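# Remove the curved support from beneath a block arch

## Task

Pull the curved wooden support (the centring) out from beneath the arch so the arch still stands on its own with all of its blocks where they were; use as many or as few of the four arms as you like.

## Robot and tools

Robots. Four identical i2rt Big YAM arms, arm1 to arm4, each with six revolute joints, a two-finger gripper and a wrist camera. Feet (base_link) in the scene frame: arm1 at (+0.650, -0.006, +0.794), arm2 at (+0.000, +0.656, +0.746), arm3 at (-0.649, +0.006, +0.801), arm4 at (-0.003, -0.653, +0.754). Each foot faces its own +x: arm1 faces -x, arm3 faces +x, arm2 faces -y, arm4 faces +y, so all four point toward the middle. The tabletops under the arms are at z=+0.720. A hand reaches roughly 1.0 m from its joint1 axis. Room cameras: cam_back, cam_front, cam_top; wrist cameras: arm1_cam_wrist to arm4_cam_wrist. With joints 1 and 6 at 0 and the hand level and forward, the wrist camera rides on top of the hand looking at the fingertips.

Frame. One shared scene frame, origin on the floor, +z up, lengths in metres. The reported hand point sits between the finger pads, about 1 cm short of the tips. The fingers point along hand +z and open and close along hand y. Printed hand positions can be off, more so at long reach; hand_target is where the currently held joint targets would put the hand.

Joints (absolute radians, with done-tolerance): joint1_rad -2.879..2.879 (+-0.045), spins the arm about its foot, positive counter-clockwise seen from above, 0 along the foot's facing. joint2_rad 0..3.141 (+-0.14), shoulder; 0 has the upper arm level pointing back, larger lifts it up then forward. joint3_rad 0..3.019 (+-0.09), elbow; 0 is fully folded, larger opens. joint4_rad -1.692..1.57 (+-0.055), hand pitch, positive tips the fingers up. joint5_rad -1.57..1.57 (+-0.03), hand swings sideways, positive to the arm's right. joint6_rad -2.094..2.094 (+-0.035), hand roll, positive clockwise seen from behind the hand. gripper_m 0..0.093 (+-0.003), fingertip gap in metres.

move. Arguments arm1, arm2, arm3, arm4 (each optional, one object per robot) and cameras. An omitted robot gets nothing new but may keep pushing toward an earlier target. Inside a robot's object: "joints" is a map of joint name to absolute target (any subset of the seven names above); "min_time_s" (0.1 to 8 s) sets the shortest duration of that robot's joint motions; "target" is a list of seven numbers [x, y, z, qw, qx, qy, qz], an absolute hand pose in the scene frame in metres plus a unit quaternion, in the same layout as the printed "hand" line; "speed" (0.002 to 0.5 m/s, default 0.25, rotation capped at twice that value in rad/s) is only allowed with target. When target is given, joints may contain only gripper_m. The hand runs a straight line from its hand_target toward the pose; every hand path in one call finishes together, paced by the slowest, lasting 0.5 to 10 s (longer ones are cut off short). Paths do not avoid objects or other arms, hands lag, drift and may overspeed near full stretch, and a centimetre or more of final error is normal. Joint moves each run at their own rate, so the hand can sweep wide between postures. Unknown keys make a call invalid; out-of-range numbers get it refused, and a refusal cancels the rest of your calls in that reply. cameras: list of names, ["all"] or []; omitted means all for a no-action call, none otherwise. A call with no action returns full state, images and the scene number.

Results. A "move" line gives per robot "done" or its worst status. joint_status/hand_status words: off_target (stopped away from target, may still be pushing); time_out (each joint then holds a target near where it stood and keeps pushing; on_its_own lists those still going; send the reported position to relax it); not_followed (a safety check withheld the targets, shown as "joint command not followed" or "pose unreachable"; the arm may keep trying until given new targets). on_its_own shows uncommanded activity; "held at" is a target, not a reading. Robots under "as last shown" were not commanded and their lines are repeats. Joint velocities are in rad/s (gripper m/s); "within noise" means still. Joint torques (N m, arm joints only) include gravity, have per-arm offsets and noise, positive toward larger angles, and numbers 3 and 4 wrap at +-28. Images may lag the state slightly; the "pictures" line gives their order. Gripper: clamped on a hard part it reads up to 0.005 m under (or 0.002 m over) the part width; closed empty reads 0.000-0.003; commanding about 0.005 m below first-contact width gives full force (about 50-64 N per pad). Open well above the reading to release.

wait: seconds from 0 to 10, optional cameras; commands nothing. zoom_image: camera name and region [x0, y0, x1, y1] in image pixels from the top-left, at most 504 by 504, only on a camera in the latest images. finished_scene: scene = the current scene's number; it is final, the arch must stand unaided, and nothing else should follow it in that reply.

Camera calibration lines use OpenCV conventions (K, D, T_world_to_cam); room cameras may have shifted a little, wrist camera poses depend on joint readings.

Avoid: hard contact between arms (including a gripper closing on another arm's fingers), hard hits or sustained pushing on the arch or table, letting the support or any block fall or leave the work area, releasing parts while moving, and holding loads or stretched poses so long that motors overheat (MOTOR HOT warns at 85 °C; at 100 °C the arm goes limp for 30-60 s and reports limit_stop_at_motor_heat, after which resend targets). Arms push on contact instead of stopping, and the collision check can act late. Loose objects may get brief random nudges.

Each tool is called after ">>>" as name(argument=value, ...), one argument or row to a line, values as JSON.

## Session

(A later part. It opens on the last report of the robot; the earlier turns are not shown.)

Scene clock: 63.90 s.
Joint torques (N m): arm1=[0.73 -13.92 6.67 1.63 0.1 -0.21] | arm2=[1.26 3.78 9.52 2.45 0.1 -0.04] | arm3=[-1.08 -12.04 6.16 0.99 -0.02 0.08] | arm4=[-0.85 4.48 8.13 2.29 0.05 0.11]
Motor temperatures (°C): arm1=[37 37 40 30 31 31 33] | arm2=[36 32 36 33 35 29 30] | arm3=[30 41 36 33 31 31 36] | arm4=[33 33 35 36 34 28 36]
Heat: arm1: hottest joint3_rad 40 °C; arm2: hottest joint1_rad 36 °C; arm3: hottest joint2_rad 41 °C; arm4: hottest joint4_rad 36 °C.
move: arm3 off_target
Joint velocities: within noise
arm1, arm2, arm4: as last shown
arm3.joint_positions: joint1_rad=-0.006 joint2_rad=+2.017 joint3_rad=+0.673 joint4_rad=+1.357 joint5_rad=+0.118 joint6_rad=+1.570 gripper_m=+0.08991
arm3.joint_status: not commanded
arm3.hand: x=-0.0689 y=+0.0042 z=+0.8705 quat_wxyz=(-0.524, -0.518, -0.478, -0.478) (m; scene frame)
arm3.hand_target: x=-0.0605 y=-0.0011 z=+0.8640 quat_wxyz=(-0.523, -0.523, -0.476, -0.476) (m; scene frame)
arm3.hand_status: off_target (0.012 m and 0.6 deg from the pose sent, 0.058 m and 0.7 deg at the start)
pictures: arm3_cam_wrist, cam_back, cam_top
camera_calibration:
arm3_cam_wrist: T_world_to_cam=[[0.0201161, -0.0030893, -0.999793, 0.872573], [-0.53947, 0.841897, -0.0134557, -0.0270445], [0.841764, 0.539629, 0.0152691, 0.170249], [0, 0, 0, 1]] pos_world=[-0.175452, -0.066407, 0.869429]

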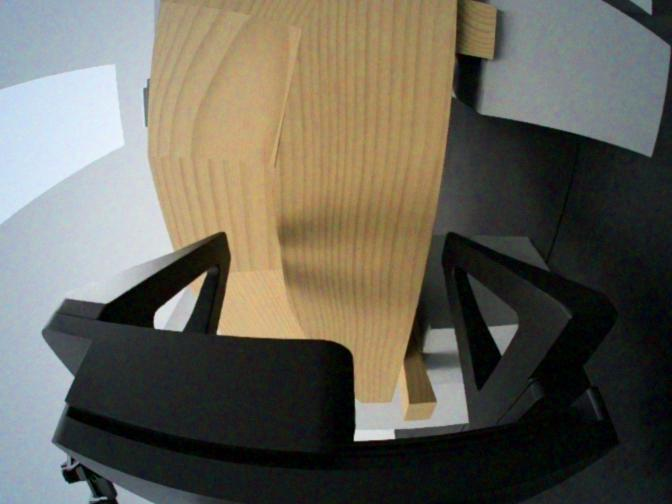

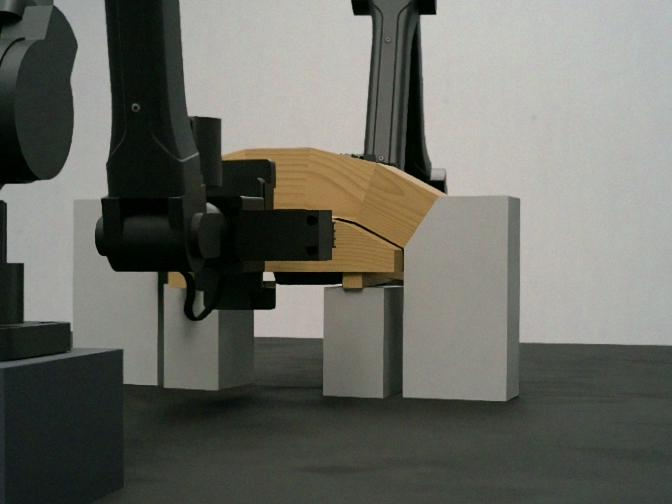

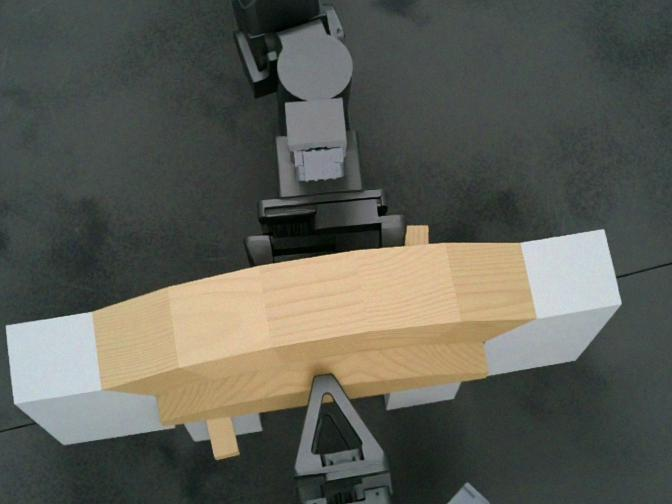

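>>> move(
  arm3={"target":[-0.060,-0.001,0.849,0.5226,0.5226,0.4764,0.4764],"speed":0.04},
  cameras=["arm3_cam_wrist"],
)

Scene clock: 65.07 s.
Joint torques (N m): arm1=[0.62 -13.92 6.65 1.62 0.11 -0.21] | arm2=[1.26 3.9 9.5 2.45 0.1 -0.03] | arm3=[-1.03 -12.63 5.71 2.26 0 0.06] | arm4=[-0.79 4.48 8.2 2.37 0.06 0.06]
Motor temperatures (°C): arm1=[37 37 40 30 31 31 33] | arm2=[36 32 36 33 34 29 30] | arm3=[30 41 36 33 31 31 36] | arm4=[33 33 35 36 34 28 36]
Heat: arm1: hottest joint3_rad 40 °C; arm2: hottest joint1_rad 36 °C; arm3: hottest joint2_rad 41 °C; arm4: hottest joint4_rad 36 °C.
move: arm3 done
Joint velocities: within noise
arm1: as last shown
arm2.joint_positions: joint1_rad=-0.491 joint2_rad=+0.571 joint3_rad=+1.396 joint4_rad=-1.145 joint5_rad=+0.158 joint6_rad=+0.378 gripper_m=+0.09396
arm2.joint_status: not commanded
arm2.hand: x=-0.1424 y=+0.4717 z=+1.3418 quat_wxyz=(-0.330, -0.780, -0.216, +0.486) (m; scene frame)
arm2.hand_target: x=-0.1404 y=+0.4751 z=+1.3501 quat_wxyz=(-0.336, -0.774, -0.213, +0.492) (m; scene frame)
arm2.hand_status: not commanded
arm3.joint_positions: joint1_rad=-0.006 joint2_rad=+2.066 joint3_rad=+0.685 joint4_rad=+1.364 joint5_rad=+0.118 joint6_rad=+1.570 gripper_m=+0.08992
arm3.joint_status: not commanded
arm3.hand: x=-0.0680 y=+0.0041 z=+0.8486 quat_wxyz=(-0.517, -0.525, -0.486, -0.470) (m; scene frame)
arm3.hand_target: x=-0.0603 y=-0.0011 z=+0.8489 quat_wxyz=(-0.522, -0.523, -0.476, -0.476) (m; scene frame)
arm3.hand_status: done (0.009 m and 1.5 deg from the pose sent, 0.024 m and 0.7 deg at the start)
arm4.joint_positions: joint1_rad=-0.377 joint2_rad=+0.615 joint3_rad=+1.493 joint4_rad=-1.274 joint5_rad=+0.157 joint6_rad=-0.616 gripper_m=+0.09396
arm4.joint_status: not commanded
arm4.hand: x=+0.0978 y=-0.4603 z=+1.3602 quat_wxyz=(-0.554, +0.623, -0.545, -0.090) (m; scene frame)
arm4.hand_target: x=+0.0963 y=-0.4637 z=+1.3683 quat_wxyz=(-0.562, +0.618, -0.542, -0.093) (m; scene frame)
arm4.hand_status: not commanded
pictures: arm3_cam_wrist
camera_calibration:
arm3_cam_wrist: T_world_to_cam=[[-0.0103579, -0.00410095, -0.999938, 0.848729], [-0.539549, 0.841952, 0.00213594, -0.0400479], [0.841891, 0.539537, -0.0109335, 0.192029], [0, 0, 0, 1]] pos_world=[-0.174485, -0.066408, 0.850861]

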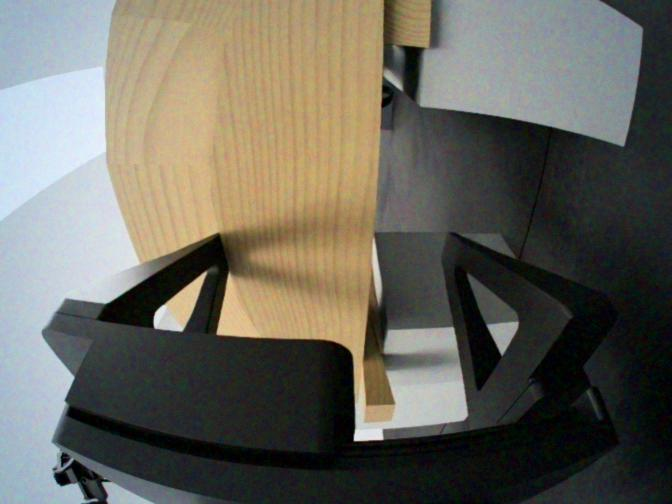

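>>> move(
  arm3={"target":[-0.060,-0.001,0.860,0.5226,0.5226,0.4764,0.4764],"speed":0.03},
)

>>> move(
  arm3={"joints":{"gripper_m":0.068}},
  cameras=["arm3_cam_wrist"],
)

Scene clock: 66.37 s.
Joint torques (N m): arm1=[0.67 -13.98 6.67 1.62 0.11 -0.21] | arm2=[1.26 3.9 9.54 2.44 0.1 -0.02] | arm3=[-1.08 -15.68 5.04 1.14 -0.01 0.06] | arm4=[-1.44 4.37 8.21 2.32 0.05 0.06]
Motor temperatures (°C): arm1=[37 37 40 30 31 31 33] | arm2=[36 32 36 33 34 29 30] | arm3=[30 41 36 33 31 31 36] | arm4=[33 33 35 36 34 28 36]
Heat: arm1: hottest joint3_rad 40 °C; arm2: hottest joint1_rad 36 °C; arm3: hottest joint2_rad 41 °C; arm4: hottest joint4_rad 36 °C.
move: arm3 off_target
Joint velocities: within noise
arm1, arm2, arm4: as last shown
arm3.joint_positions: joint1_rad=-0.006 joint2_rad=+2.066 joint3_rad=+0.685 joint4_rad=+1.364 joint5_rad=+0.118 joint6_rad=+1.570 gripper_m=+0.08992
arm3.joint_status: not commanded
arm3.hand: x=-0.0680 y=+0.0041 z=+0.8486 quat_wxyz=(-0.517, -0.525, -0.486, -0.470) (m; scene frame)
arm3.hand_target: x=-0.0603 y=-0.0011 z=+0.8601 quat_wxyz=(-0.523, -0.523, -0.476, -0.476) (m; scene frame)
arm3.hand_status: off_target (0.015 m and 1.5 deg from the pose sent, 0.015 m and 1.5 deg at the start)
pictures: none

Scene clock: 67.00 s.
Joint torques (N m): arm1=[0.73 -13.86 6.68 1.65 0.1 -0.2] | arm2=[1.2 3.78 9.54 2.5 0.1 -0.01] | arm3=[-1.03 -14.1 5.19 1.06 -0.01 0.06] | arm4=[-1.08 4.66 8.12 2.29 0.07 0.09]
Motor temperatures (°C): arm1=[37 37 40 30 31 31 33] | arm2=[36 32 36 33 34 29 30] | arm3=[30 41 36 33 31 31 36] | arm4=[33 33 35 36 34 28 36]
Heat: arm1: hottest joint3_rad 40 °C; arm2: hottest joint1_rad 36 °C; arm3: hottest joint2_rad 41 °C; arm4: hottest joint4_rad 36 °C.
move: arm3 done
Joint velocities: within noise
arm1.joint_positions: joint1_rad=+0.119 joint2_rad=+2.086 joint3_rad=+0.929 joint4_rad=+1.164 joint5_rad=+0.263 joint6_rad=+0.019 gripper_m=+0.08011
arm1.joint_status: not commanded
arm1.hand: x=-0.0140 y=-0.0232 z=+0.8750 quat_wxyz=(-0.056, +0.700, -0.064, -0.709) (m; scene frame)
arm1.hand_target: x=-0.0247 y=-0.0340 z=+0.8642 quat_wxyz=(-0.055, +0.705, -0.055, -0.705) (m; scene frame)
arm1.hand_status: not commanded
arm2, arm4: as last shown
arm3.joint_positions: joint1_rad=-0.006 joint2_rad=+2.050 joint3_rad=+0.685 joint4_rad=+1.364 joint5_rad=+0.118 joint6_rad=+1.570 gripper_m=+0.06816
arm3.joint_status: all done
arm3.hand: x=-0.0667 y=+0.0042 z=+0.8577 quat_wxyz=(-0.521, -0.521, -0.482, -0.474) (m; scene frame)
arm3.hand_target: x=-0.0603 y=-0.0011 z=+0.8601 quat_wxyz=(-0.523, -0.523, -0.476, -0.476) (m; scene frame)
arm3.hand_status: not commanded
pictures: arm3_cam_wrist
camera_calibration:
arm3_cam_wrist: T_world_to_cam=[[0.00602119, -0.00354857, -0.999976, 0.85903], [-0.5396, 0.841898, -0.00623672, -0.0322339], [0.8419, 0.539624, 0.00315442, 0.179001], [0, 0, 0, 1]] pos_world=[-0.173267, -0.0664075, 0.858244]

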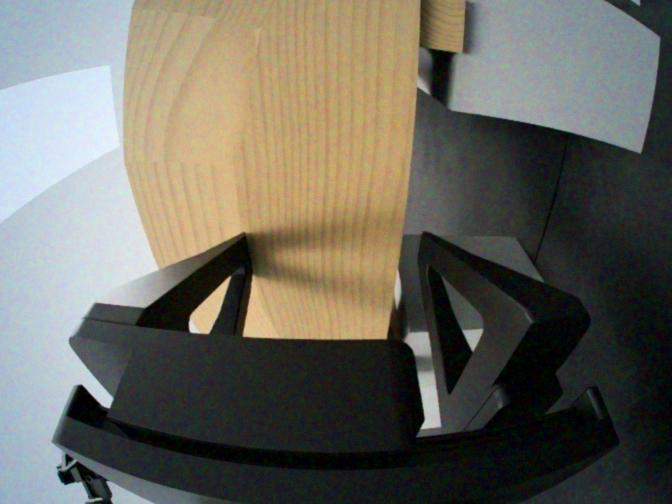

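>>> move(
  arm3={"joints":{"gripper_m":0.054}},
  cameras=["arm3_cam_wrist","cam_back"],
)

>>> zoom_image(
  camera="cam_back",
  region=[150, 130, 450, 310],
)

Scene clock: 67.63 s.
Joint torques (N m): arm1=[0.67 -14.04 6.64 1.63 0.1 -0.21] | arm2=[1.26 3.72 9.46 2.43 0.09 -0.02] | arm3=[-1.03 -13.51 5.29 0.83 -0.02 0.07] | arm4=[-1.14 4.31 8.29 2.24 0.09 0.1]
Motor temperatures (°C): arm1=[37 36 40 30 31 31 33] | arm2=[36 32 36 33 34 29 30] | arm3=[30 41 36 33 31 31 36] | arm4=[33 32 35 36 34 28 36]
Heat: arm1: hottest joint3_rad 40 °C; arm2: hottest joint1_rad 36 °C; arm3: hottest joint2_rad 41 °C; arm4: hottest joint4_rad 36 °C.
move: arm3 done
Joint velocities: within noise
arm1.joint_positions: joint1_rad=+0.119 joint2_rad=+2.087 joint3_rad=+0.929 joint4_rad=+1.164 joint5_rad=+0.263 joint6_rad=+0.019 gripper_m=+0.08010
arm1.joint_status: not commanded
arm1.hand: x=-0.0140 y=-0.0234 z=+0.8748 quat_wxyz=(-0.055, +0.700, -0.064, -0.709) (m; scene frame)
arm1.hand_target: x=-0.0247 y=-0.0341 z=+0.8641 quat_wxyz=(-0.055, +0.705, -0.055, -0.705) (m; scene frame)
arm1.hand_status: not commanded
arm2, arm4: as last shown
arm3.joint_positions: joint1_rad=-0.006 joint2_rad=+2.043 joint3_rad=+0.685 joint4_rad=+1.370 joint5_rad=+0.118 joint6_rad=+1.570 gripper_m=+0.05673
arm3.joint_status: all done
arm3.hand: x=-0.0662 y=+0.0043 z=+0.8627 quat_wxyz=(-0.524, -0.518, -0.479, -0.478) (m; scene frame)
arm3.hand_target: x=-0.0603 y=-0.0011 z=+0.8601 quat_wxyz=(-0.523, -0.523, -0.476, -0.476) (m; scene frame)
arm3.hand_status: not commanded
pictures: arm3_cam_wrist, cam_back
camera_calibration:
arm3_cam_wrist: T_world_to_cam=[[0.0182811, -0.00314621, -0.999828, 0.864632], [-0.539497, 0.841895, -0.0125135, -0.0265921], [0.841789, 0.539633, 0.0136934, 0.169403], [0, 0, 0, 1]] pos_world=[-0.172754, -0.0663071, 0.861831]

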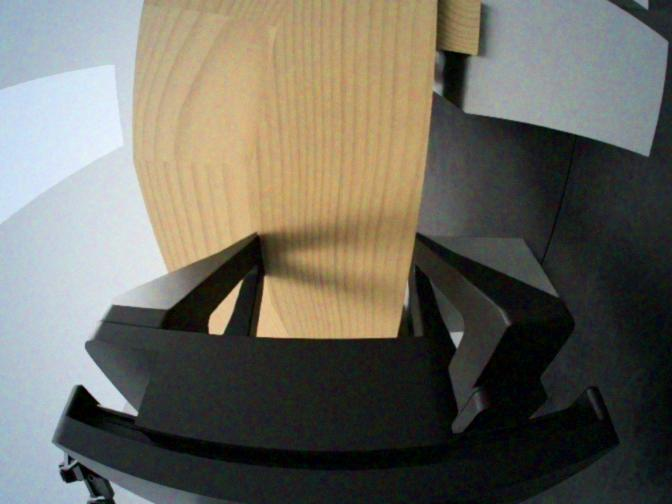

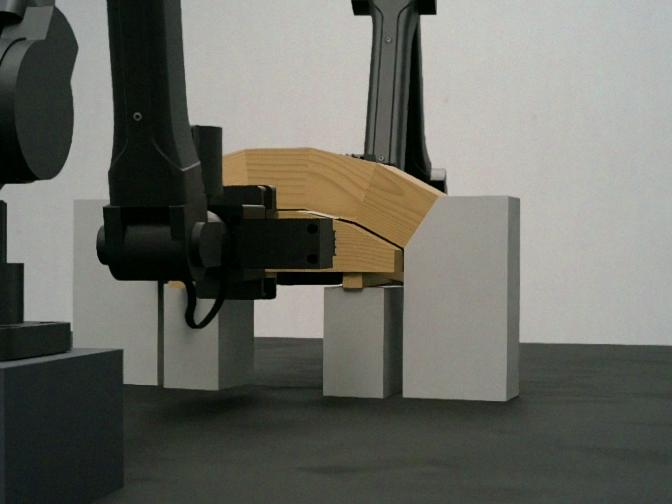

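Scaled by 1.680 from the camera's 672x504 image, which has a finer 960x720 frame.

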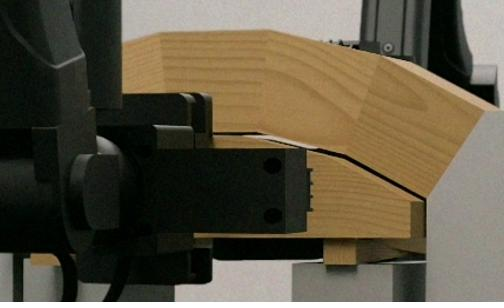

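>>> move(
  arm3={"joints": {"gripper_m": 0.049}},
  arm1={"target": [0.06, -0.03, 0.866, 0.0555, -0.7049, 0.0555, 0.7049], "speed": 0.05},
  cameras=["cam_top", "cam_back"],
)

Scene clock: 71.50 s.
Joint torques (N m): arm1=[0.73 -15.74 2 3.54 0.12 -0.2] | arm2=[1.32 3.78 9.54 2.47 0.11 -0.01] | arm3=[-1.2 -13.68 5.22 0.84 -0.02 0.06] | arm4=[-0.91 4.48 8.2 2.35 0.07 0.08]
Motor temperatures (°C): arm1=[37 36 40 30 31 31 33] | arm2=[36 32 36 33 34 29 30] | arm3=[30 41 37 32 31 31 36] | arm4=[33 32 35 36 34 28 36]
Heat: arm1: hottest joint3_rad 40 °C; arm2: hottest joint1_rad 36 °C; arm3: hottest joint2_rad 41 °C; arm4: hottest joint4_rad 36 °C.
move: arm1 off_target; arm3 off_target
Joint velocities: within noise
arm1.joint_positions: joint1_rad=+0.130 joint2_rad=+2.048 joint3_rad=+0.727 joint4_rad=+1.282 joint5_rad=+0.275 joint6_rad=+0.019 gripper_m=+0.08010
arm1.joint_status: not commanded
arm1.hand: x=+0.0569 y=-0.0212 z=+0.8525 quat_wxyz=(-0.059, +0.716, -0.061, -0.693) (m; scene frame)
arm1.hand_target: x=+0.0598 y=-0.0298 z=+0.8658 quat_wxyz=(-0.055, +0.705, -0.056, -0.705) (m; scene frame)
arm1.hand_status: off_target (0.016 m and 2.0 deg from the pose sent, 0.075 m and 1.2 deg at the start)
arm2, arm4: as last shown
arm3.joint_positions: joint1_rad=-0.006 joint2_rad=+2.043 joint3_rad=+0.686 joint4_rad=+1.370 joint5_rad=+0.118 joint6_rad=+1.570 gripper_m=+0.05666
arm3.joint_status: gripper_m off_target (ended at +0.05666, target +0.04900)
arm3.hand: x=-0.0659 y=+0.0043 z=+0.8629 quat_wxyz=(-0.524, -0.518, -0.479, -0.478) (m; scene frame)
arm3.hand_target: x=-0.0603 y=-0.0011 z=+0.8601 quat_wxyz=(-0.523, -0.523, -0.476, -0.476) (m; scene frame)
arm3.hand_status: not commanded
pictures: cam_back, cam_top

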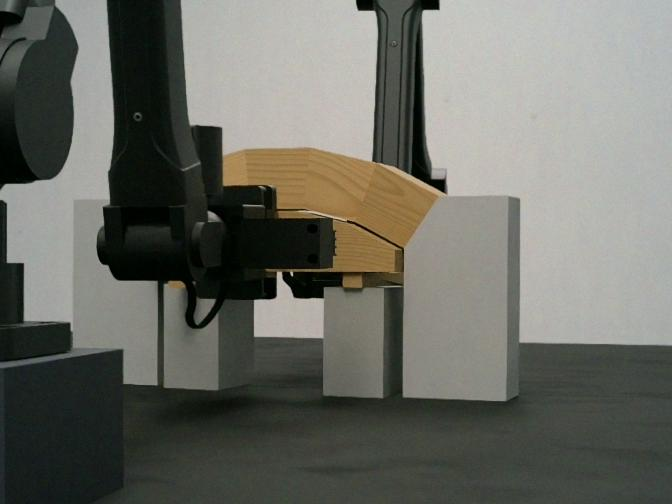

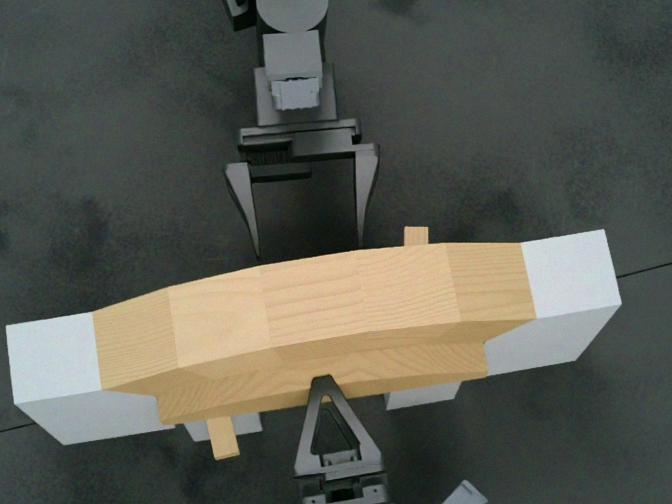

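>>> move(
  arm3={"target": [-0.0853, 0.0006, 0.8601, 0.5226, 0.5226, 0.4764, 0.4764], "speed": 0.04},
  arm1={"target": [0.20, -0.04, 0.90, 0.0555, -0.7049, 0.0555, 0.7049], "speed": 0.15},
  cameras=["cam_top", "cam_back"],
)

Scene clock: 73.33 s.
Joint torques (N m): arm1=[0.73 -9.93 1.05 3.44 0.11 -0.2] | arm2=[1.14 3.6 9.5 2.52 0.11 -0.02] | arm3=[-0.62 -14.62 1.68 1.54 0.24 0.06] | arm4=[-1.32 4.66 8.35 2.33 0.02 0.07]
Motor temperatures (°C): arm1=[37 36 40 30 31 31 33] | arm2=[36 32 36 33 34 29 30] | arm3=[30 41 36 32 31 31 37] | arm4=[33 32 36 36 34 28 36]
Heat: arm1: hottest joint3_rad 40 °C; arm2: hottest joint1_rad 36 °C; arm3: hottest joint2_rad 41 °C; arm4: hottest joint3_rad 36 °C.
move: arm1 off_target; arm3 done
Joint velocities: within noise
arm1.joint_positions: joint1_rad=+0.223 joint2_rad=+1.807 joint3_rad=+0.336 joint4_rad=+1.436 joint5_rad=+0.367 joint6_rad=+0.019 gripper_m=+0.08010
arm1.joint_status: not commanded
arm1.hand: x=+0.1964 y=-0.0337 z=+0.8901 quat_wxyz=(-0.060, +0.714, -0.060, -0.695) (m; scene frame)
arm1.hand_target: x=+0.1998 y=-0.0398 z=+0.8999 quat_wxyz=(-0.055, +0.705, -0.056, -0.705) (m; scene frame)
arm1.hand_status: off_target (0.012 m and 1.8 deg from the pose sent, 0.152 m and 2.0 deg at the start)
arm2, arm4: as last shown
arm3.joint_positions: joint1_rad=-0.006 joint2_rad=+2.041 joint3_rad=+0.652 joint4_rad=+1.406 joint5_rad=+0.118 joint6_rad=+1.570 gripper_m=+0.05666
arm3.joint_status: not commanded
arm3.hand: x=-0.0784 y=+0.0039 z=+0.8623 quat_wxyz=(-0.525, -0.517, -0.477, -0.479) (m; scene frame)
arm3.hand_target: x=-0.0852 y=+0.0007 z=+0.8601 quat_wxyz=(-0.523, -0.523, -0.476, -0.476) (m; scene frame)
arm3.hand_status: done (0.008 m and 0.8 deg from the pose sent, 0.020 m and 0.6 deg at the start)
pictures: cam_back, cam_top

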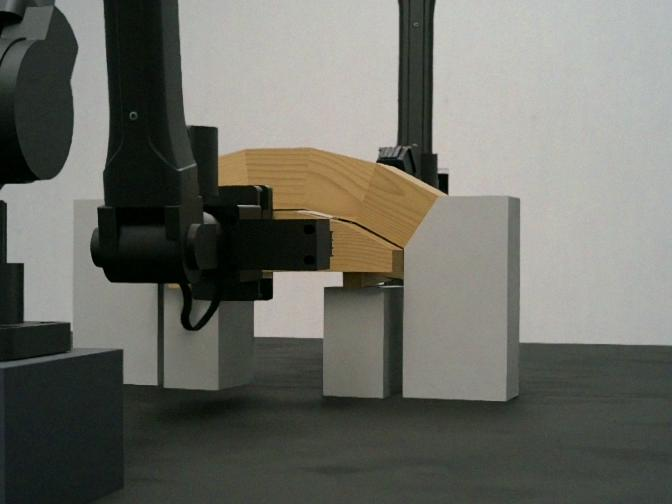

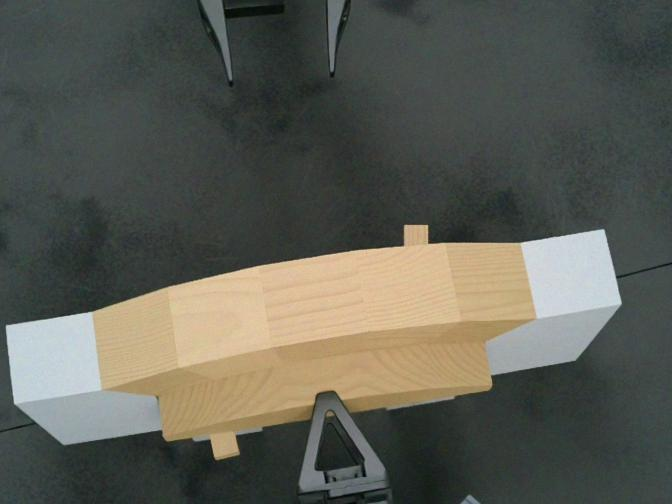

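>>> move(
  arm3={"target": [-0.110, 0.0027, 0.8595, 0.5226, 0.5226, 0.4764, 0.4764], "speed": 0.04},
  cameras=["cam_top", "cam_back"],
)

>>> zoom_image(
  camera="cam_back",
  region=[150, 120, 450, 345],
)

Scene clock: 74.70 s.
Joint torques (N m): arm1=[0.85 -9.93 1.09 3.45 0.12 -0.18] | arm2=[1.2 3.78 9.48 2.45 0.12 -0.01] | arm3=[-0.15 -13.68 1.01 1.55 0.41 0.06] | arm4=[-0.97 4.6 8.23 2.39 0.07 0.07]
Motor temperatures (°C): arm1=[37 36 40 30 31 31 33] | arm2=[36 32 36 33 34 29 30] | arm3=[30 41 36 32 31 31 37] | arm4=[33 32 36 36 34 28 36]
Heat: arm1: hottest joint3_rad 40 °C; arm2: hottest joint1_rad 36 °C; arm3: hottest joint2_rad 41 °C; arm4: hottest joint3_rad 36 °C.
move: arm3 done
Joint velocities: within noise
arm1, arm2, arm4: as last shown
arm1.hand: x=+0.1964 y=-0.0339 z=+0.8901 quat_wxyz=(-0.060, +0.714, -0.060, -0.695) (m; scene frame)
arm1.hand_target: x=+0.1999 y=-0.0399 z=+0.8999 quat_wxyz=(-0.055, +0.705, -0.056, -0.705) (m; scene frame)
arm3.joint_positions: joint1_rad=-0.005 joint2_rad=+2.031 joint3_rad=+0.585 joint4_rad=+1.464 joint5_rad=+0.122 joint6_rad=+1.570 gripper_m=+0.05665
arm3.joint_status: not commanded
arm3.hand: x=-0.1029 y=+0.0031 z=+0.8620 quat_wxyz=(-0.526, -0.517, -0.476, -0.479) (m; scene frame)
arm3.hand_target: x=-0.1099 y=+0.0028 z=+0.8596 quat_wxyz=(-0.523, -0.522, -0.476, -0.477) (m; scene frame)
arm3.hand_status: done (0.008 m and 0.8 deg from the pose sent, 0.032 m and 0.8 deg at the start)
pictures: cam_back, cam_top

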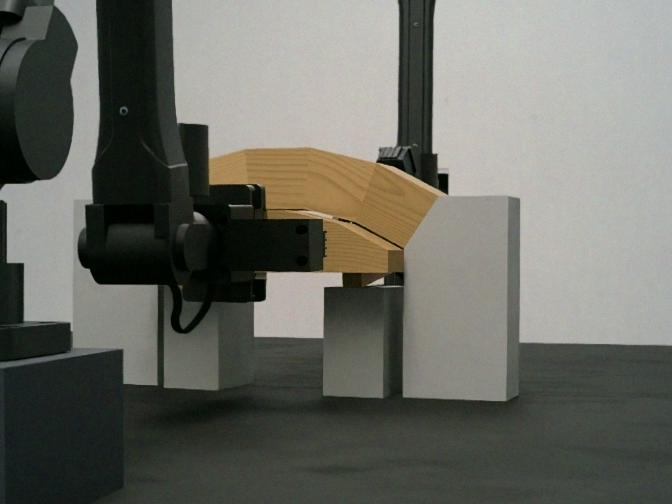

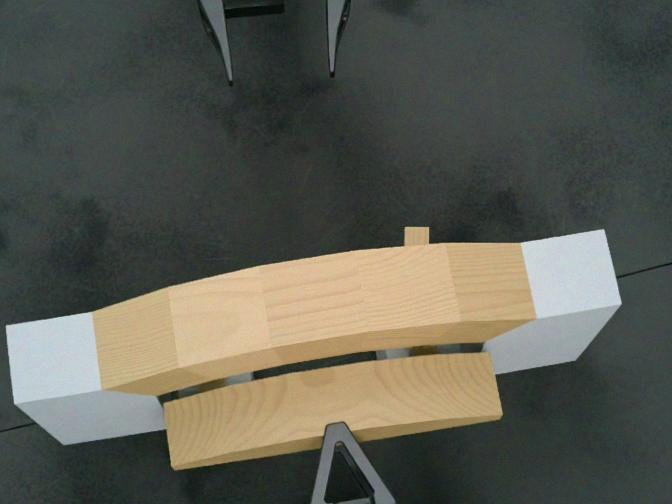

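Scaled by 1.680 from the camera's 672x504 image, which has a finer 960x720 frame.

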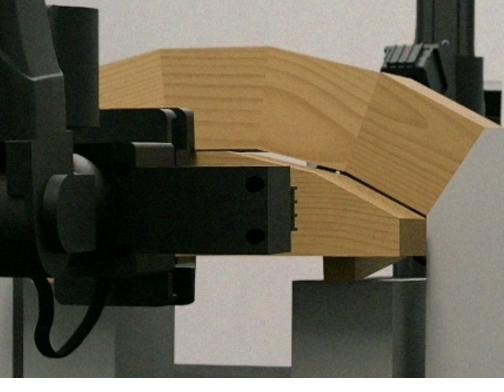

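>>> move(
  arm3={"target": [-0.140, 0.0053, 0.8595, 0.5226, 0.5226, 0.4764, 0.4764], "speed": 0.06},
  cameras=["cam_top", "cam_back", "cam_front"],
)

Scene clock: 75.83 s.
Joint torques (N m): arm1=[0.67 -10.11 1.09 3.4 0.13 -0.2] | arm2=[1.08 3.84 9.52 2.43 0.11 -0.01] | arm3=[0.56 -13.04 2.48 3.26 0.29 0.09] | arm4=[-0.26 4.66 8.28 2.22 0.06 0.08]
Motor temperatures (°C): arm1=[37 36 40 30 30 31 33] | arm2=[36 32 36 33 34 29 30] | arm3=[30 41 36 32 31 31 37] | arm4=[33 32 36 36 34 28 36]
Heat: arm1: hottest joint3_rad 40 °C; arm2: hottest joint1_rad 36 °C; arm3: hottest joint2_rad 41 °C; arm4: hottest joint3_rad 36 °C.
move: arm3 off_target
Joint velocities: within noise
arm1, arm2, arm4: as last shown
arm3.joint_positions: joint1_rad=-0.003 joint2_rad=+2.029 joint3_rad=+0.478 joint4_rad=+1.494 joint5_rad=+0.135 joint6_rad=+1.567 gripper_m=+0.05665
arm3.joint_status: not commanded
arm3.hand: x=-0.1444 y=+0.0003 z=+0.8413 quat_wxyz=(-0.512, -0.536, -0.494, -0.455) (m; scene frame)
arm3.hand_target: x=-0.1404 y=+0.0053 z=+0.8592 quat_wxyz=(-0.522, -0.523, -0.477, -0.476) (m; scene frame)
arm3.hand_status: off_target (0.019 m and 3.8 deg from the pose sent, 0.037 m and 0.8 deg at the start)
pictures: cam_back, cam_front, cam_top

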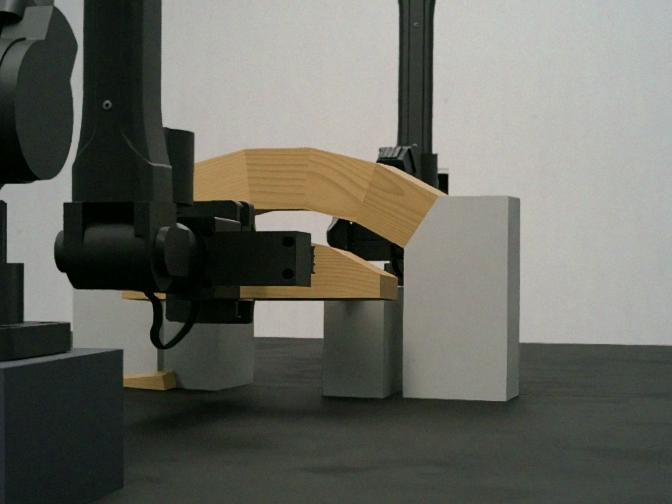

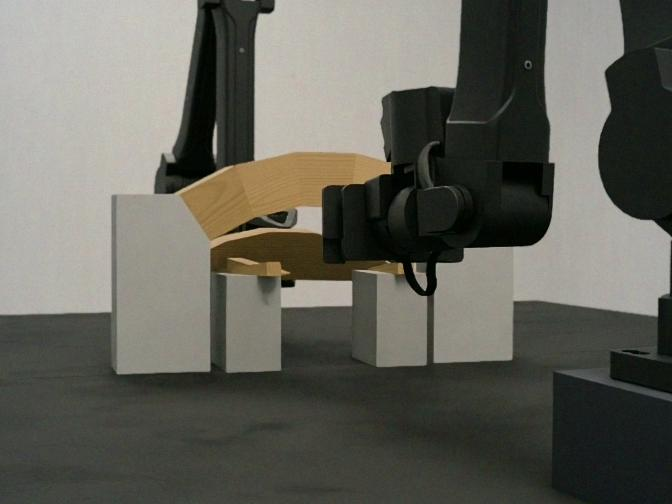

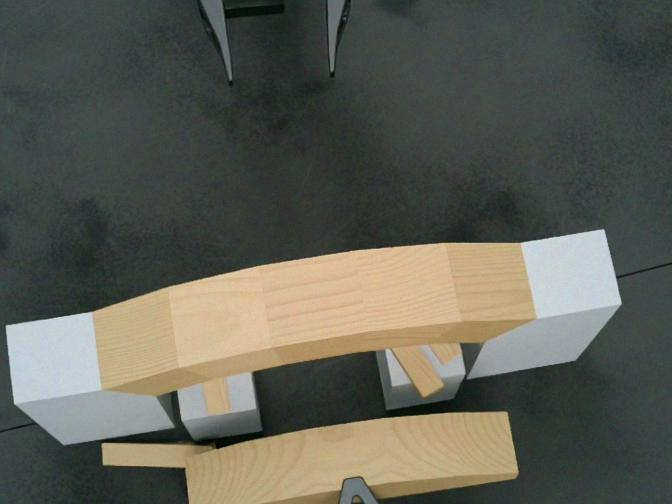

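>>> move(
  arm3={"target": [-0.23, 0.005, 0.92, 0.2880, 0.6745, 0.6530, 0.1895], "speed": 0.25},
  cameras=["cam_back", "cam_front"],
)

Scene clock: 79.37 s.
Joint torques (N m): arm1=[0.79 -9.99 1.07 3.43 0.12 -0.2] | arm2=[1.2 3.78 9.48 2.45 0.08 0] | arm3=[0.56 -9.23 15.99 0.5 0.6 0.15] | arm4=[-1.03 4.72 8.27 2.17 0.07 0.06]
Motor temperatures (°C): arm1=[37 36 39 30 30 31 33] | arm2=[36 32 36 33 34 29 29] | arm3=[30 41 37 32 31 31 37] | arm4=[33 32 36 36 34 28 36]
Heat: arm1: hottest joint3_rad 39 °C; arm2: hottest joint1_rad 36 °C; arm3: hottest joint2_rad 41 °C; arm4: hottest joint3_rad 36 °C.
move: arm3 off_target
Joint velocities: within noise
arm1: as last shown
arm2.joint_positions: joint1_rad=-0.491 joint2_rad=+0.571 joint3_rad=+1.396 joint4_rad=-1.145 joint5_rad=+0.158 joint6_rad=+0.378 gripper_m=+0.09396
arm2.joint_status: not commanded
arm2.hand: x=-0.1424 y=+0.4717 z=+1.3418 quat_wxyz=(-0.330, -0.780, -0.216, +0.486) (m; scene frame)
arm2.hand_target: x=-0.1404 y=+0.4751 z=+1.3501 quat_wxyz=(-0.336, -0.774, -0.213, +0.492) (m; scene frame)
arm2.hand_status: not commanded
arm3.joint_positions: joint1_rad=+0.024 joint2_rad=+1.177 joint3_rad=+0.541 joint4_rad=-0.356 joint5_rad=+0.175 joint6_rad=+1.604 gripper_m=+0.05665
arm3.joint_status: not commanded
arm3.hand: x=-0.2670 y=-0.0008 z=+0.8720 quat_wxyz=(-0.253, -0.683, -0.669, -0.149) (m; scene frame)
arm3.hand_target: x=-0.2336 y=+0.0049 z=+0.9208 quat_wxyz=(-0.288, -0.674, -0.653, -0.190) (m; scene frame)
arm3.hand_status: off_target (0.061 m and 6.5 deg from the pose sent, 0.116 m and 46.8 deg at the start)
arm4.joint_positions: joint1_rad=-0.377 joint2_rad=+0.615 joint3_rad=+1.493 joint4_rad=-1.274 joint5_rad=+0.157 joint6_rad=-0.616 gripper_m=+0.09396
arm4.joint_status: not commanded
arm4.hand: x=+0.0978 y=-0.4603 z=+1.3602 quat_wxyz=(-0.554, +0.623, -0.545, -0.090) (m; scene frame)
arm4.hand_target: x=+0.0963 y=-0.4637 z=+1.3683 quat_wxyz=(-0.562, +0.618, -0.542, -0.093) (m; scene frame)
arm4.hand_status: not commanded
pictures: cam_back, cam_front

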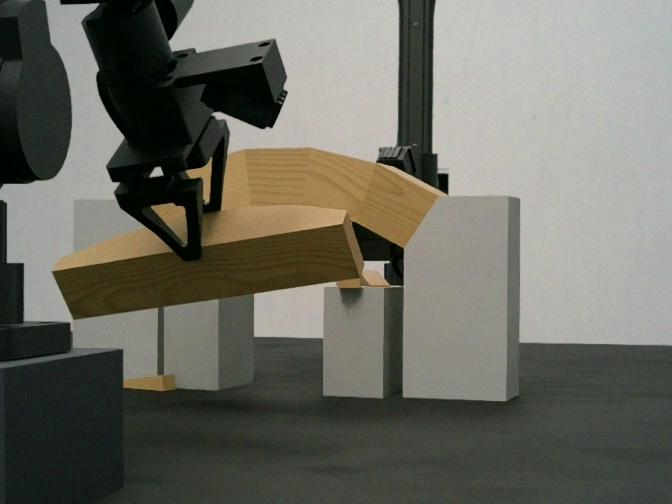

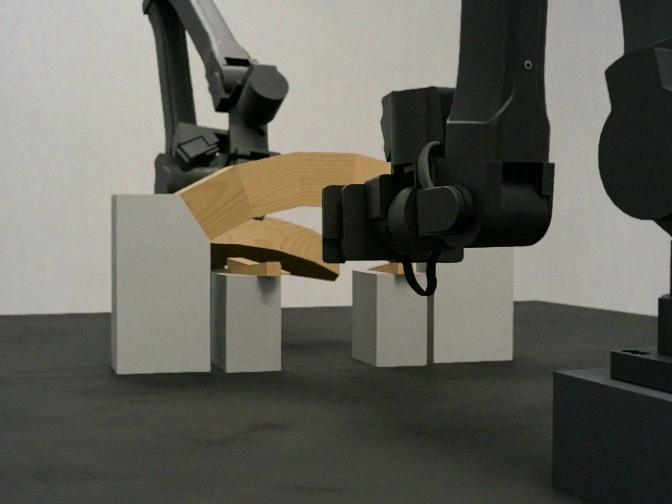

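>>> move(
  arm3={"target": [-0.25, 0.005, 0.87, 0.0327, 0.7064, 0.7064, -0.0327], "speed": 0.25},
  cameras=["cam_back", "cam_front"],
)

Scene clock: 81.73 s.
Joint torques (N m): arm1=[0.73 -10.11 1.07 3.45 0.13 -0.19] | arm2=[1.26 3.96 9.51 2.48 0.11 -0.02] | arm3=[-1.03 -10.75 13.93 -0.77 0.24 0.09] | arm4=[-1.08 4.54 8.23 2.28 0.08 0.06]
Motor temperatures (°C): arm1=[37 36 39 30 30 31 32] | arm2=[36 32 36 33 34 29 29] | arm3=[30 41 38 32 31 31 37] | arm4=[33 32 36 36 34 28 36]
Heat: arm1: hottest joint3_rad 39 °C; arm2: hottest joint1_rad 36 °C; arm3: hottest joint2_rad 41 °C; arm4: hottest joint3_rad 36 °C.
move: arm3 off_target
Joint velocities: within noise
arm1, arm2, arm4: as last shown
arm3.joint_positions: joint1_rad=+0.008 joint2_rad=+1.506 joint3_rad=+0.914 joint4_rad=-1.024 joint5_rad=+0.088 joint6_rad=+1.607 gripper_m=+0.05665
arm3.joint_status: not commanded
arm3.hand: x=-0.2776 y=+0.0075 z=+0.8508 quat_wxyz=(-0.017, -0.702, -0.710, +0.051) (m; scene frame)
arm3.hand_target: x=-0.2513 y=+0.0049 z=+0.8705 quat_wxyz=(-0.033, -0.706, -0.706, +0.032) (m; scene frame)
arm3.hand_status: off_target (0.034 m and 2.9 deg from the pose sent, 0.018 m and 33.2 deg at the start)
pictures: cam_back, cam_front

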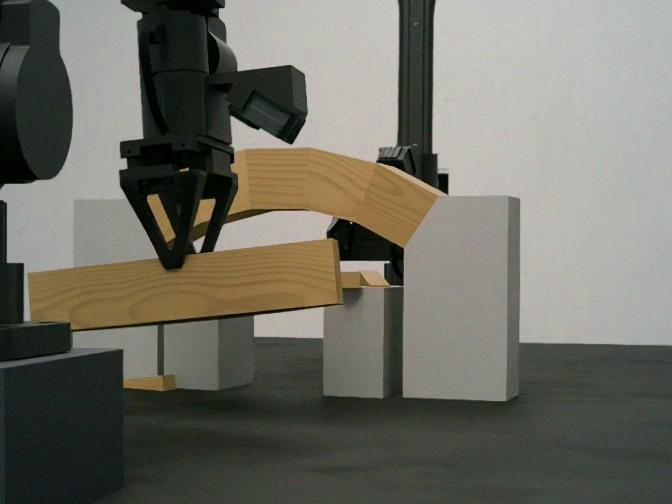

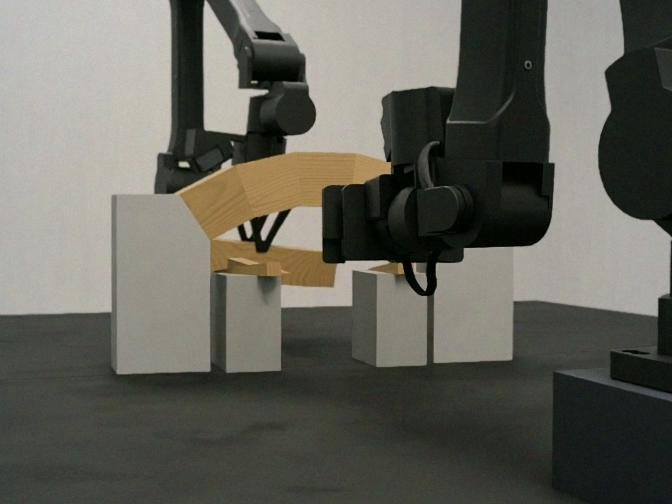

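>>> move(
  arm3={"target": [-0.24, 0.005, 0.822, 0.0327, 0.7064, 0.7064, -0.0327], "speed": 0.12},
  cameras=[],
)

>>> move(
  arm3={"target": [-0.24, 0.005, 0.795, 0.0327, 0.7064, 0.7064, -0.0327], "speed": 0.04},
  cameras=["cam_back"],
)

Scene clock: 83.17 s.
Joint torques (N m): arm1=[0.73 -9.99 1.06 3.4 0.12 -0.19] | arm2=[1.14 3.72 9.57 2.47 0.08 -0.03] | arm3=[-1.2 -12.1 10.84 0.06 0.25 0.09] | arm4=[-1.2 4.72 8.25 2.3 0.06 0.08]
Motor temperatures (°C): arm1=[37 36 39 30 30 31 32] | arm2=[36 32 36 33 34 29 29] | arm3=[30 41 39 32 31 31 37] | arm4=[33 32 36 36 34 28 36]
Heat: arm1: hottest joint3_rad 39 °C; arm2: hottest joint1_rad 36 °C; arm3: hottest joint2_rad 41 °C; arm4: hottest joint3_rad 36 °C.
move: arm3 off_target
Joint velocities: within noise
arm1, arm2, arm4: as last shown
arm3.joint_positions: joint1_rad=+0.008 joint2_rad=+1.612 joint3_rad=+0.914 joint4_rad=-0.916 joint5_rad=+0.087 joint6_rad=+1.607 gripper_m=+0.05665
arm3.joint_status: not commanded
arm3.hand: x=-0.2615 y=+0.0081 z=+0.8117 quat_wxyz=(-0.017, -0.702, -0.710, +0.050) (m; scene frame)
arm3.hand_target: x=-0.2407 y=+0.0049 z=+0.8225 quat_wxyz=(-0.033, -0.706, -0.706, +0.033) (m; scene frame)
arm3.hand_status: off_target (0.024 m and 2.8 deg from the pose sent, 0.047 m and 2.9 deg at the start)
pictures: none
No camera images: "cameras" was empty.

Scene clock: 84.43 s.
Joint torques (N m): arm1=[0.79 -9.93 1.05 3.45 0.13 -0.2] | arm2=[1.14 3.84 9.51 2.4 0.1 -0.02] | arm3=[-0.97 -12.28 8.42 0.23 0.25 0.09] | arm4=[-1.49 4.54 8.27 2.26 0.06 0.07]
Motor temperatures (°C): arm1=[37 36 39 30 30 31 32] | arm2=[36 32 36 33 34 29 29] | arm3=[30 41 39 32 31 31 37] | arm4=[33 32 36 36 34 28 36]
Heat: arm1: hottest joint3_rad 39 °C; arm2: hottest joint1_rad 36 °C; arm3: hottest joint2_rad 41 °C; arm4: hottest joint3_rad 36 °C.
move: arm3 done
Joint velocities: within noise
arm1, arm2, arm4: as last shown
arm3.joint_positions: joint1_rad=+0.008 joint2_rad=+1.660 joint3_rad=+0.914 joint4_rad=-0.841 joint5_rad=+0.087 joint6_rad=+1.607 gripper_m=+0.05665
arm3.joint_status: not commanded
arm3.hand: x=-0.2491 y=+0.0085 z=+0.7930 quat_wxyz=(-0.026, -0.702, -0.710, +0.040) (m; scene frame)
arm3.hand_target: x=-0.2401 y=+0.0050 z=+0.7952 quat_wxyz=(-0.033, -0.706, -0.706, +0.033) (m; scene frame)
arm3.hand_status: done (0.010 m and 1.3 deg from the pose sent, 0.027 m and 2.8 deg at the start)
pictures: cam_back

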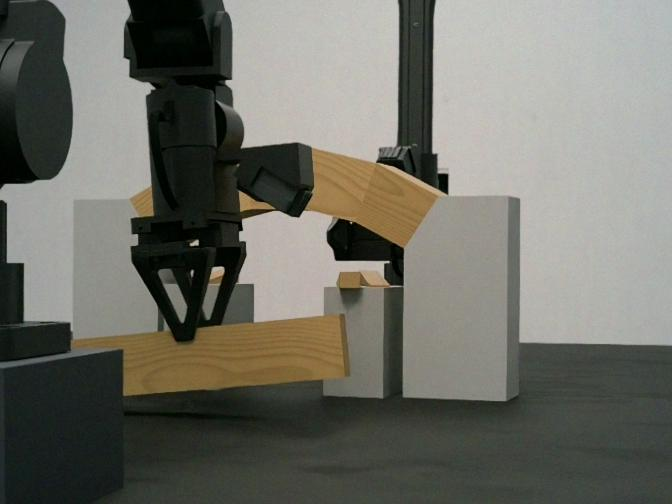

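>>> move(
  arm3={"target": [-0.24, 0.005, 0.773, 0.0327, 0.7064, 0.7064, -0.0327], "speed": 0.03},
  cameras=["cam_back"],
)

Scene clock: 85.77 s.
Joint torques (N m): arm1=[0.67 -9.99 1.09 3.44 0.12 -0.2] | arm2=[1.26 3.66 9.48 2.45 0.11 -0.01] | arm3=[-0.85 -11.28 7.25 0.61 0.52 0.1] | arm4=[-0.85 4.72 8.24 2.4 0.06 0.09]
Motor temperatures (°C): arm1=[37 36 39 30 30 31 32] | arm2=[36 32 36 33 34 29 29] | arm3=[30 41 39 32 31 31 37] | arm4=[33 32 36 36 34 28 36]
Heat: arm1: hottest joint3_rad 39 °C; arm2: hottest joint1_rad 36 °C; arm3: hottest joint2_rad 41 °C; arm4: hottest joint3_rad 36 °C.
move: arm3 done
Joint velocities: within noise
arm1, arm2, arm4: as last shown
arm3.joint_positions: joint1_rad=+0.007 joint2_rad=+1.693 joint3_rad=+0.907 joint4_rad=-0.788 joint5_rad=+0.081 joint6_rad=+1.606 gripper_m=+0.05665
arm3.joint_status: not commanded
arm3.hand: x=-0.2445 y=+0.0095 z=+0.7784 quat_wxyz=(-0.028, -0.703, -0.710, +0.034) (m; scene frame)
arm3.hand_target: x=-0.2402 y=+0.0050 z=+0.7731 quat_wxyz=(-0.033, -0.706, -0.706, +0.033) (m; scene frame)
arm3.hand_status: done (0.008 m and 0.8 deg from the pose sent, 0.022 m and 1.3 deg at the start)
pictures: cam_back

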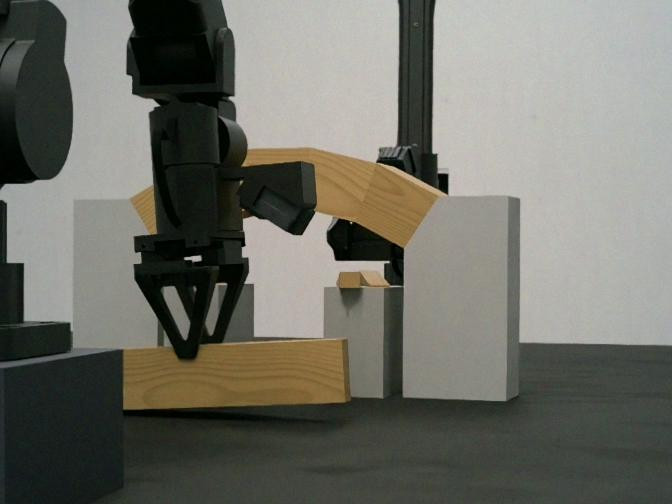

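>>> move(
  arm3={"target": [-0.24, 0.005, 0.760, 0.0327, 0.7064, 0.7064, -0.0327], "speed": 0.03},
  cameras=["cam_back"],
)

Scene clock: 86.83 s.
Joint torques (N m): arm1=[0.79 -10.11 1.1 3.44 0.14 -0.2] | arm2=[1.32 3.66 9.51 2.47 0.1 -0.03] | arm3=[-0.73 -10.75 6.8 0.84 0.57 0.13] | arm4=[-1.03 4.37 8.25 2.36 0.04 0.07]
Motor temperatures (°C): arm1=[37 36 39 30 30 31 32] | arm2=[36 32 36 33 34 29 29] | arm3=[30 41 39 32 31 31 37] | arm4=[33 32 36 36 34 28 36]
Heat: arm1: hottest joint3_rad 39 °C; arm2: hottest joint1_rad 36 °C; arm3: hottest joint2_rad 41 °C; arm4: hottest joint3_rad 36 °C.
move: arm3 off_target
Joint velocities: within noise
arm1.joint_positions: joint1_rad=+0.223 joint2_rad=+1.807 joint3_rad=+0.336 joint4_rad=+1.436 joint5_rad=+0.367 joint6_rad=+0.019 gripper_m=+0.08010
arm1.joint_status: not commanded
arm1.hand: x=+0.1964 y=-0.0339 z=+0.8901 quat_wxyz=(-0.060, +0.714, -0.060, -0.695) (m; scene frame)
arm1.hand_target: x=+0.1999 y=-0.0399 z=+0.8999 quat_wxyz=(-0.055, +0.705, -0.056, -0.705) (m; scene frame)
arm1.hand_status: not commanded
arm2, arm4: as last shown
arm3.joint_positions: joint1_rad=+0.004 joint2_rad=+1.711 joint3_rad=+0.902 joint4_rad=-0.758 joint5_rad=+0.080 joint6_rad=+1.604 gripper_m=+0.05665
arm3.joint_status: not commanded
arm3.hand: x=-0.2424 y=+0.0086 z=+0.7701 quat_wxyz=(-0.030, -0.703, -0.710, +0.031) (m; scene frame)
arm3.hand_target: x=-0.2404 y=+0.0050 z=+0.7603 quat_wxyz=(-0.033, -0.706, -0.706, +0.033) (m; scene frame)
arm3.hand_status: off_target (0.011 m and 0.7 deg from the pose sent, 0.020 m and 0.8 deg at the start)
pictures: cam_back

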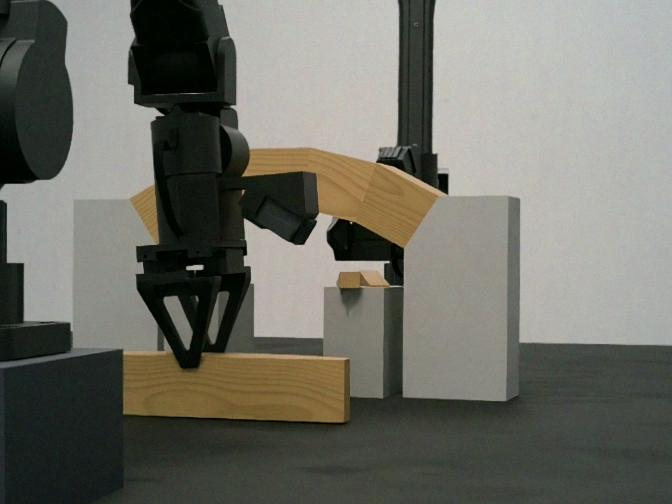

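>>> move(
  arm3={"target": [-0.24, 0.005, 0.768, 0.0327, 0.7064, 0.7064, -0.0327], "speed": 0.05, "joints": {"gripper_m": 0.07}},
  cameras=[],
)

>>> move(
  arm3={"target": [-0.24, 0.005, 0.86, 0.0327, 0.7064, 0.7064, -0.0327], "speed": 0.1},
  cameras=["cam_back", "cam_top"],
)

Scene clock: 88.00 s.
Joint torques (N m): arm1=[0.73 -10.05 1.1 3.43 0.12 -0.2] | arm2=[1.26 3.72 9.5 2.48 0.11 -0.03] | arm3=[-0.85 -12.34 7.27 -0.39 0.43 0.12] | arm4=[-1.38 5.13 8.17 2.18 0.06 0.04]
Motor temperatures (°C): arm1=[37 36 39 30 30 31 32] | arm2=[36 32 36 33 34 29 29] | arm3=[30 41 39 32 31 31 37] | arm4=[33 32 36 36 34 28 36]
Heat: arm1: hottest joint3_rad 39 °C; arm2: hottest joint1_rad 36 °C; arm3: hottest joint2_rad 41 °C; arm4: hottest joint3_rad 36 °C.
move: arm3 done
Joint velocities: within noise
arm1, arm2, arm4: as last shown
arm3.joint_positions: joint1_rad=+0.004 joint2_rad=+1.714 joint3_rad=+0.902 joint4_rad=-0.750 joint5_rad=+0.083 joint6_rad=+1.604 gripper_m=+0.06994
arm3.joint_status: all done
arm3.hand: x=-0.2408 y=+0.0081 z=+0.7692 quat_wxyz=(-0.033, -0.703, -0.710, +0.030) (m; scene frame)
arm3.hand_target: x=-0.2401 y=+0.0051 z=+0.7680 quat_wxyz=(-0.033, -0.706, -0.706, +0.033) (m; scene frame)
arm3.hand_status: done (0.003 m and 0.7 deg from the pose sent, 0.005 m and 0.7 deg at the start)
pictures: none
No camera images: "cameras" was empty.

Scene clock: 89.67 s.
Joint torques (N m): arm1=[0.79 -10.05 1.07 3.43 0.12 -0.19] | arm2=[1.26 3.78 9.48 2.48 0.08 0] | arm3=[-0.85 -13.22 11.97 -0.69 0.42 0.11] | arm4=[-0.85 4.42 8.32 2.25 0.06 0.05]
Motor temperatures (°C): arm1=[37 36 39 30 30 31 32] | arm2=[36 32 37 33 34 29 29] | arm3=[30 41 39 32 31 31 37] | arm4=[33 32 36 36 34 28 36]
Heat: arm1: hottest joint3_rad 39 °C; arm2: hottest joint3_rad 37 °C; arm3: hottest joint2_rad 41 °C; arm4: hottest joint3_rad 36 °C.
move: arm3 off_target
Joint velocities: within noise
arm1, arm2, arm4: as last shown
arm3.joint_positions: joint1_rad=+0.004 joint2_rad=+1.565 joint3_rad=+0.951 joint4_rad=-1.002 joint5_rad=+0.083 joint6_rad=+1.604 gripper_m=+0.06994
arm3.joint_status: not commanded
arm3.hand: x=-0.2598 y=+0.0077 z=+0.8407 quat_wxyz=(-0.015, -0.702, -0.710, +0.049) (m; scene frame)
arm3.hand_target: x=-0.2408 y=+0.0050 z=+0.8603 quat_wxyz=(-0.033, -0.706, -0.706, +0.033) (m; scene frame)
arm3.hand_status: off_target (0.028 m and 2.9 deg from the pose sent, 0.091 m and 0.7 deg at the start)
pictures: cam_back, cam_top

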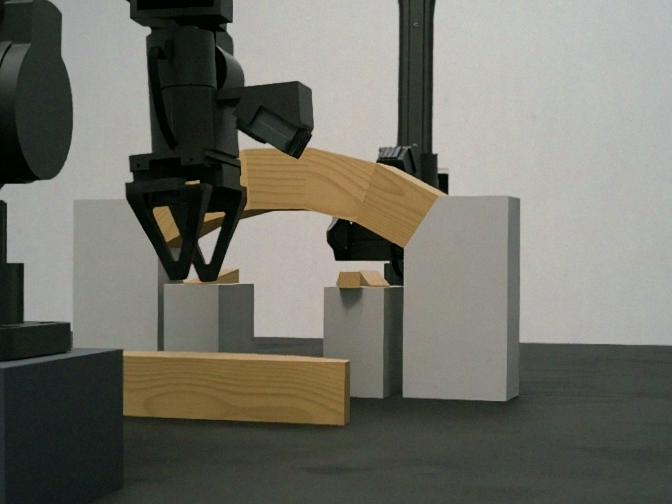

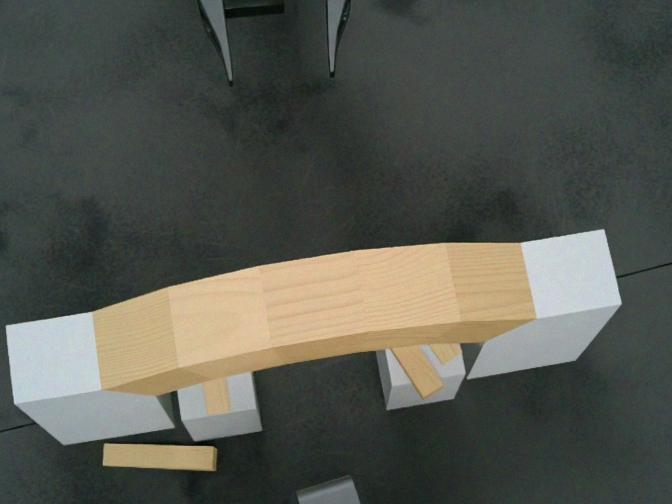

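>>> finished_scene(
  scene=1,
)

The scene is finished: the task was done.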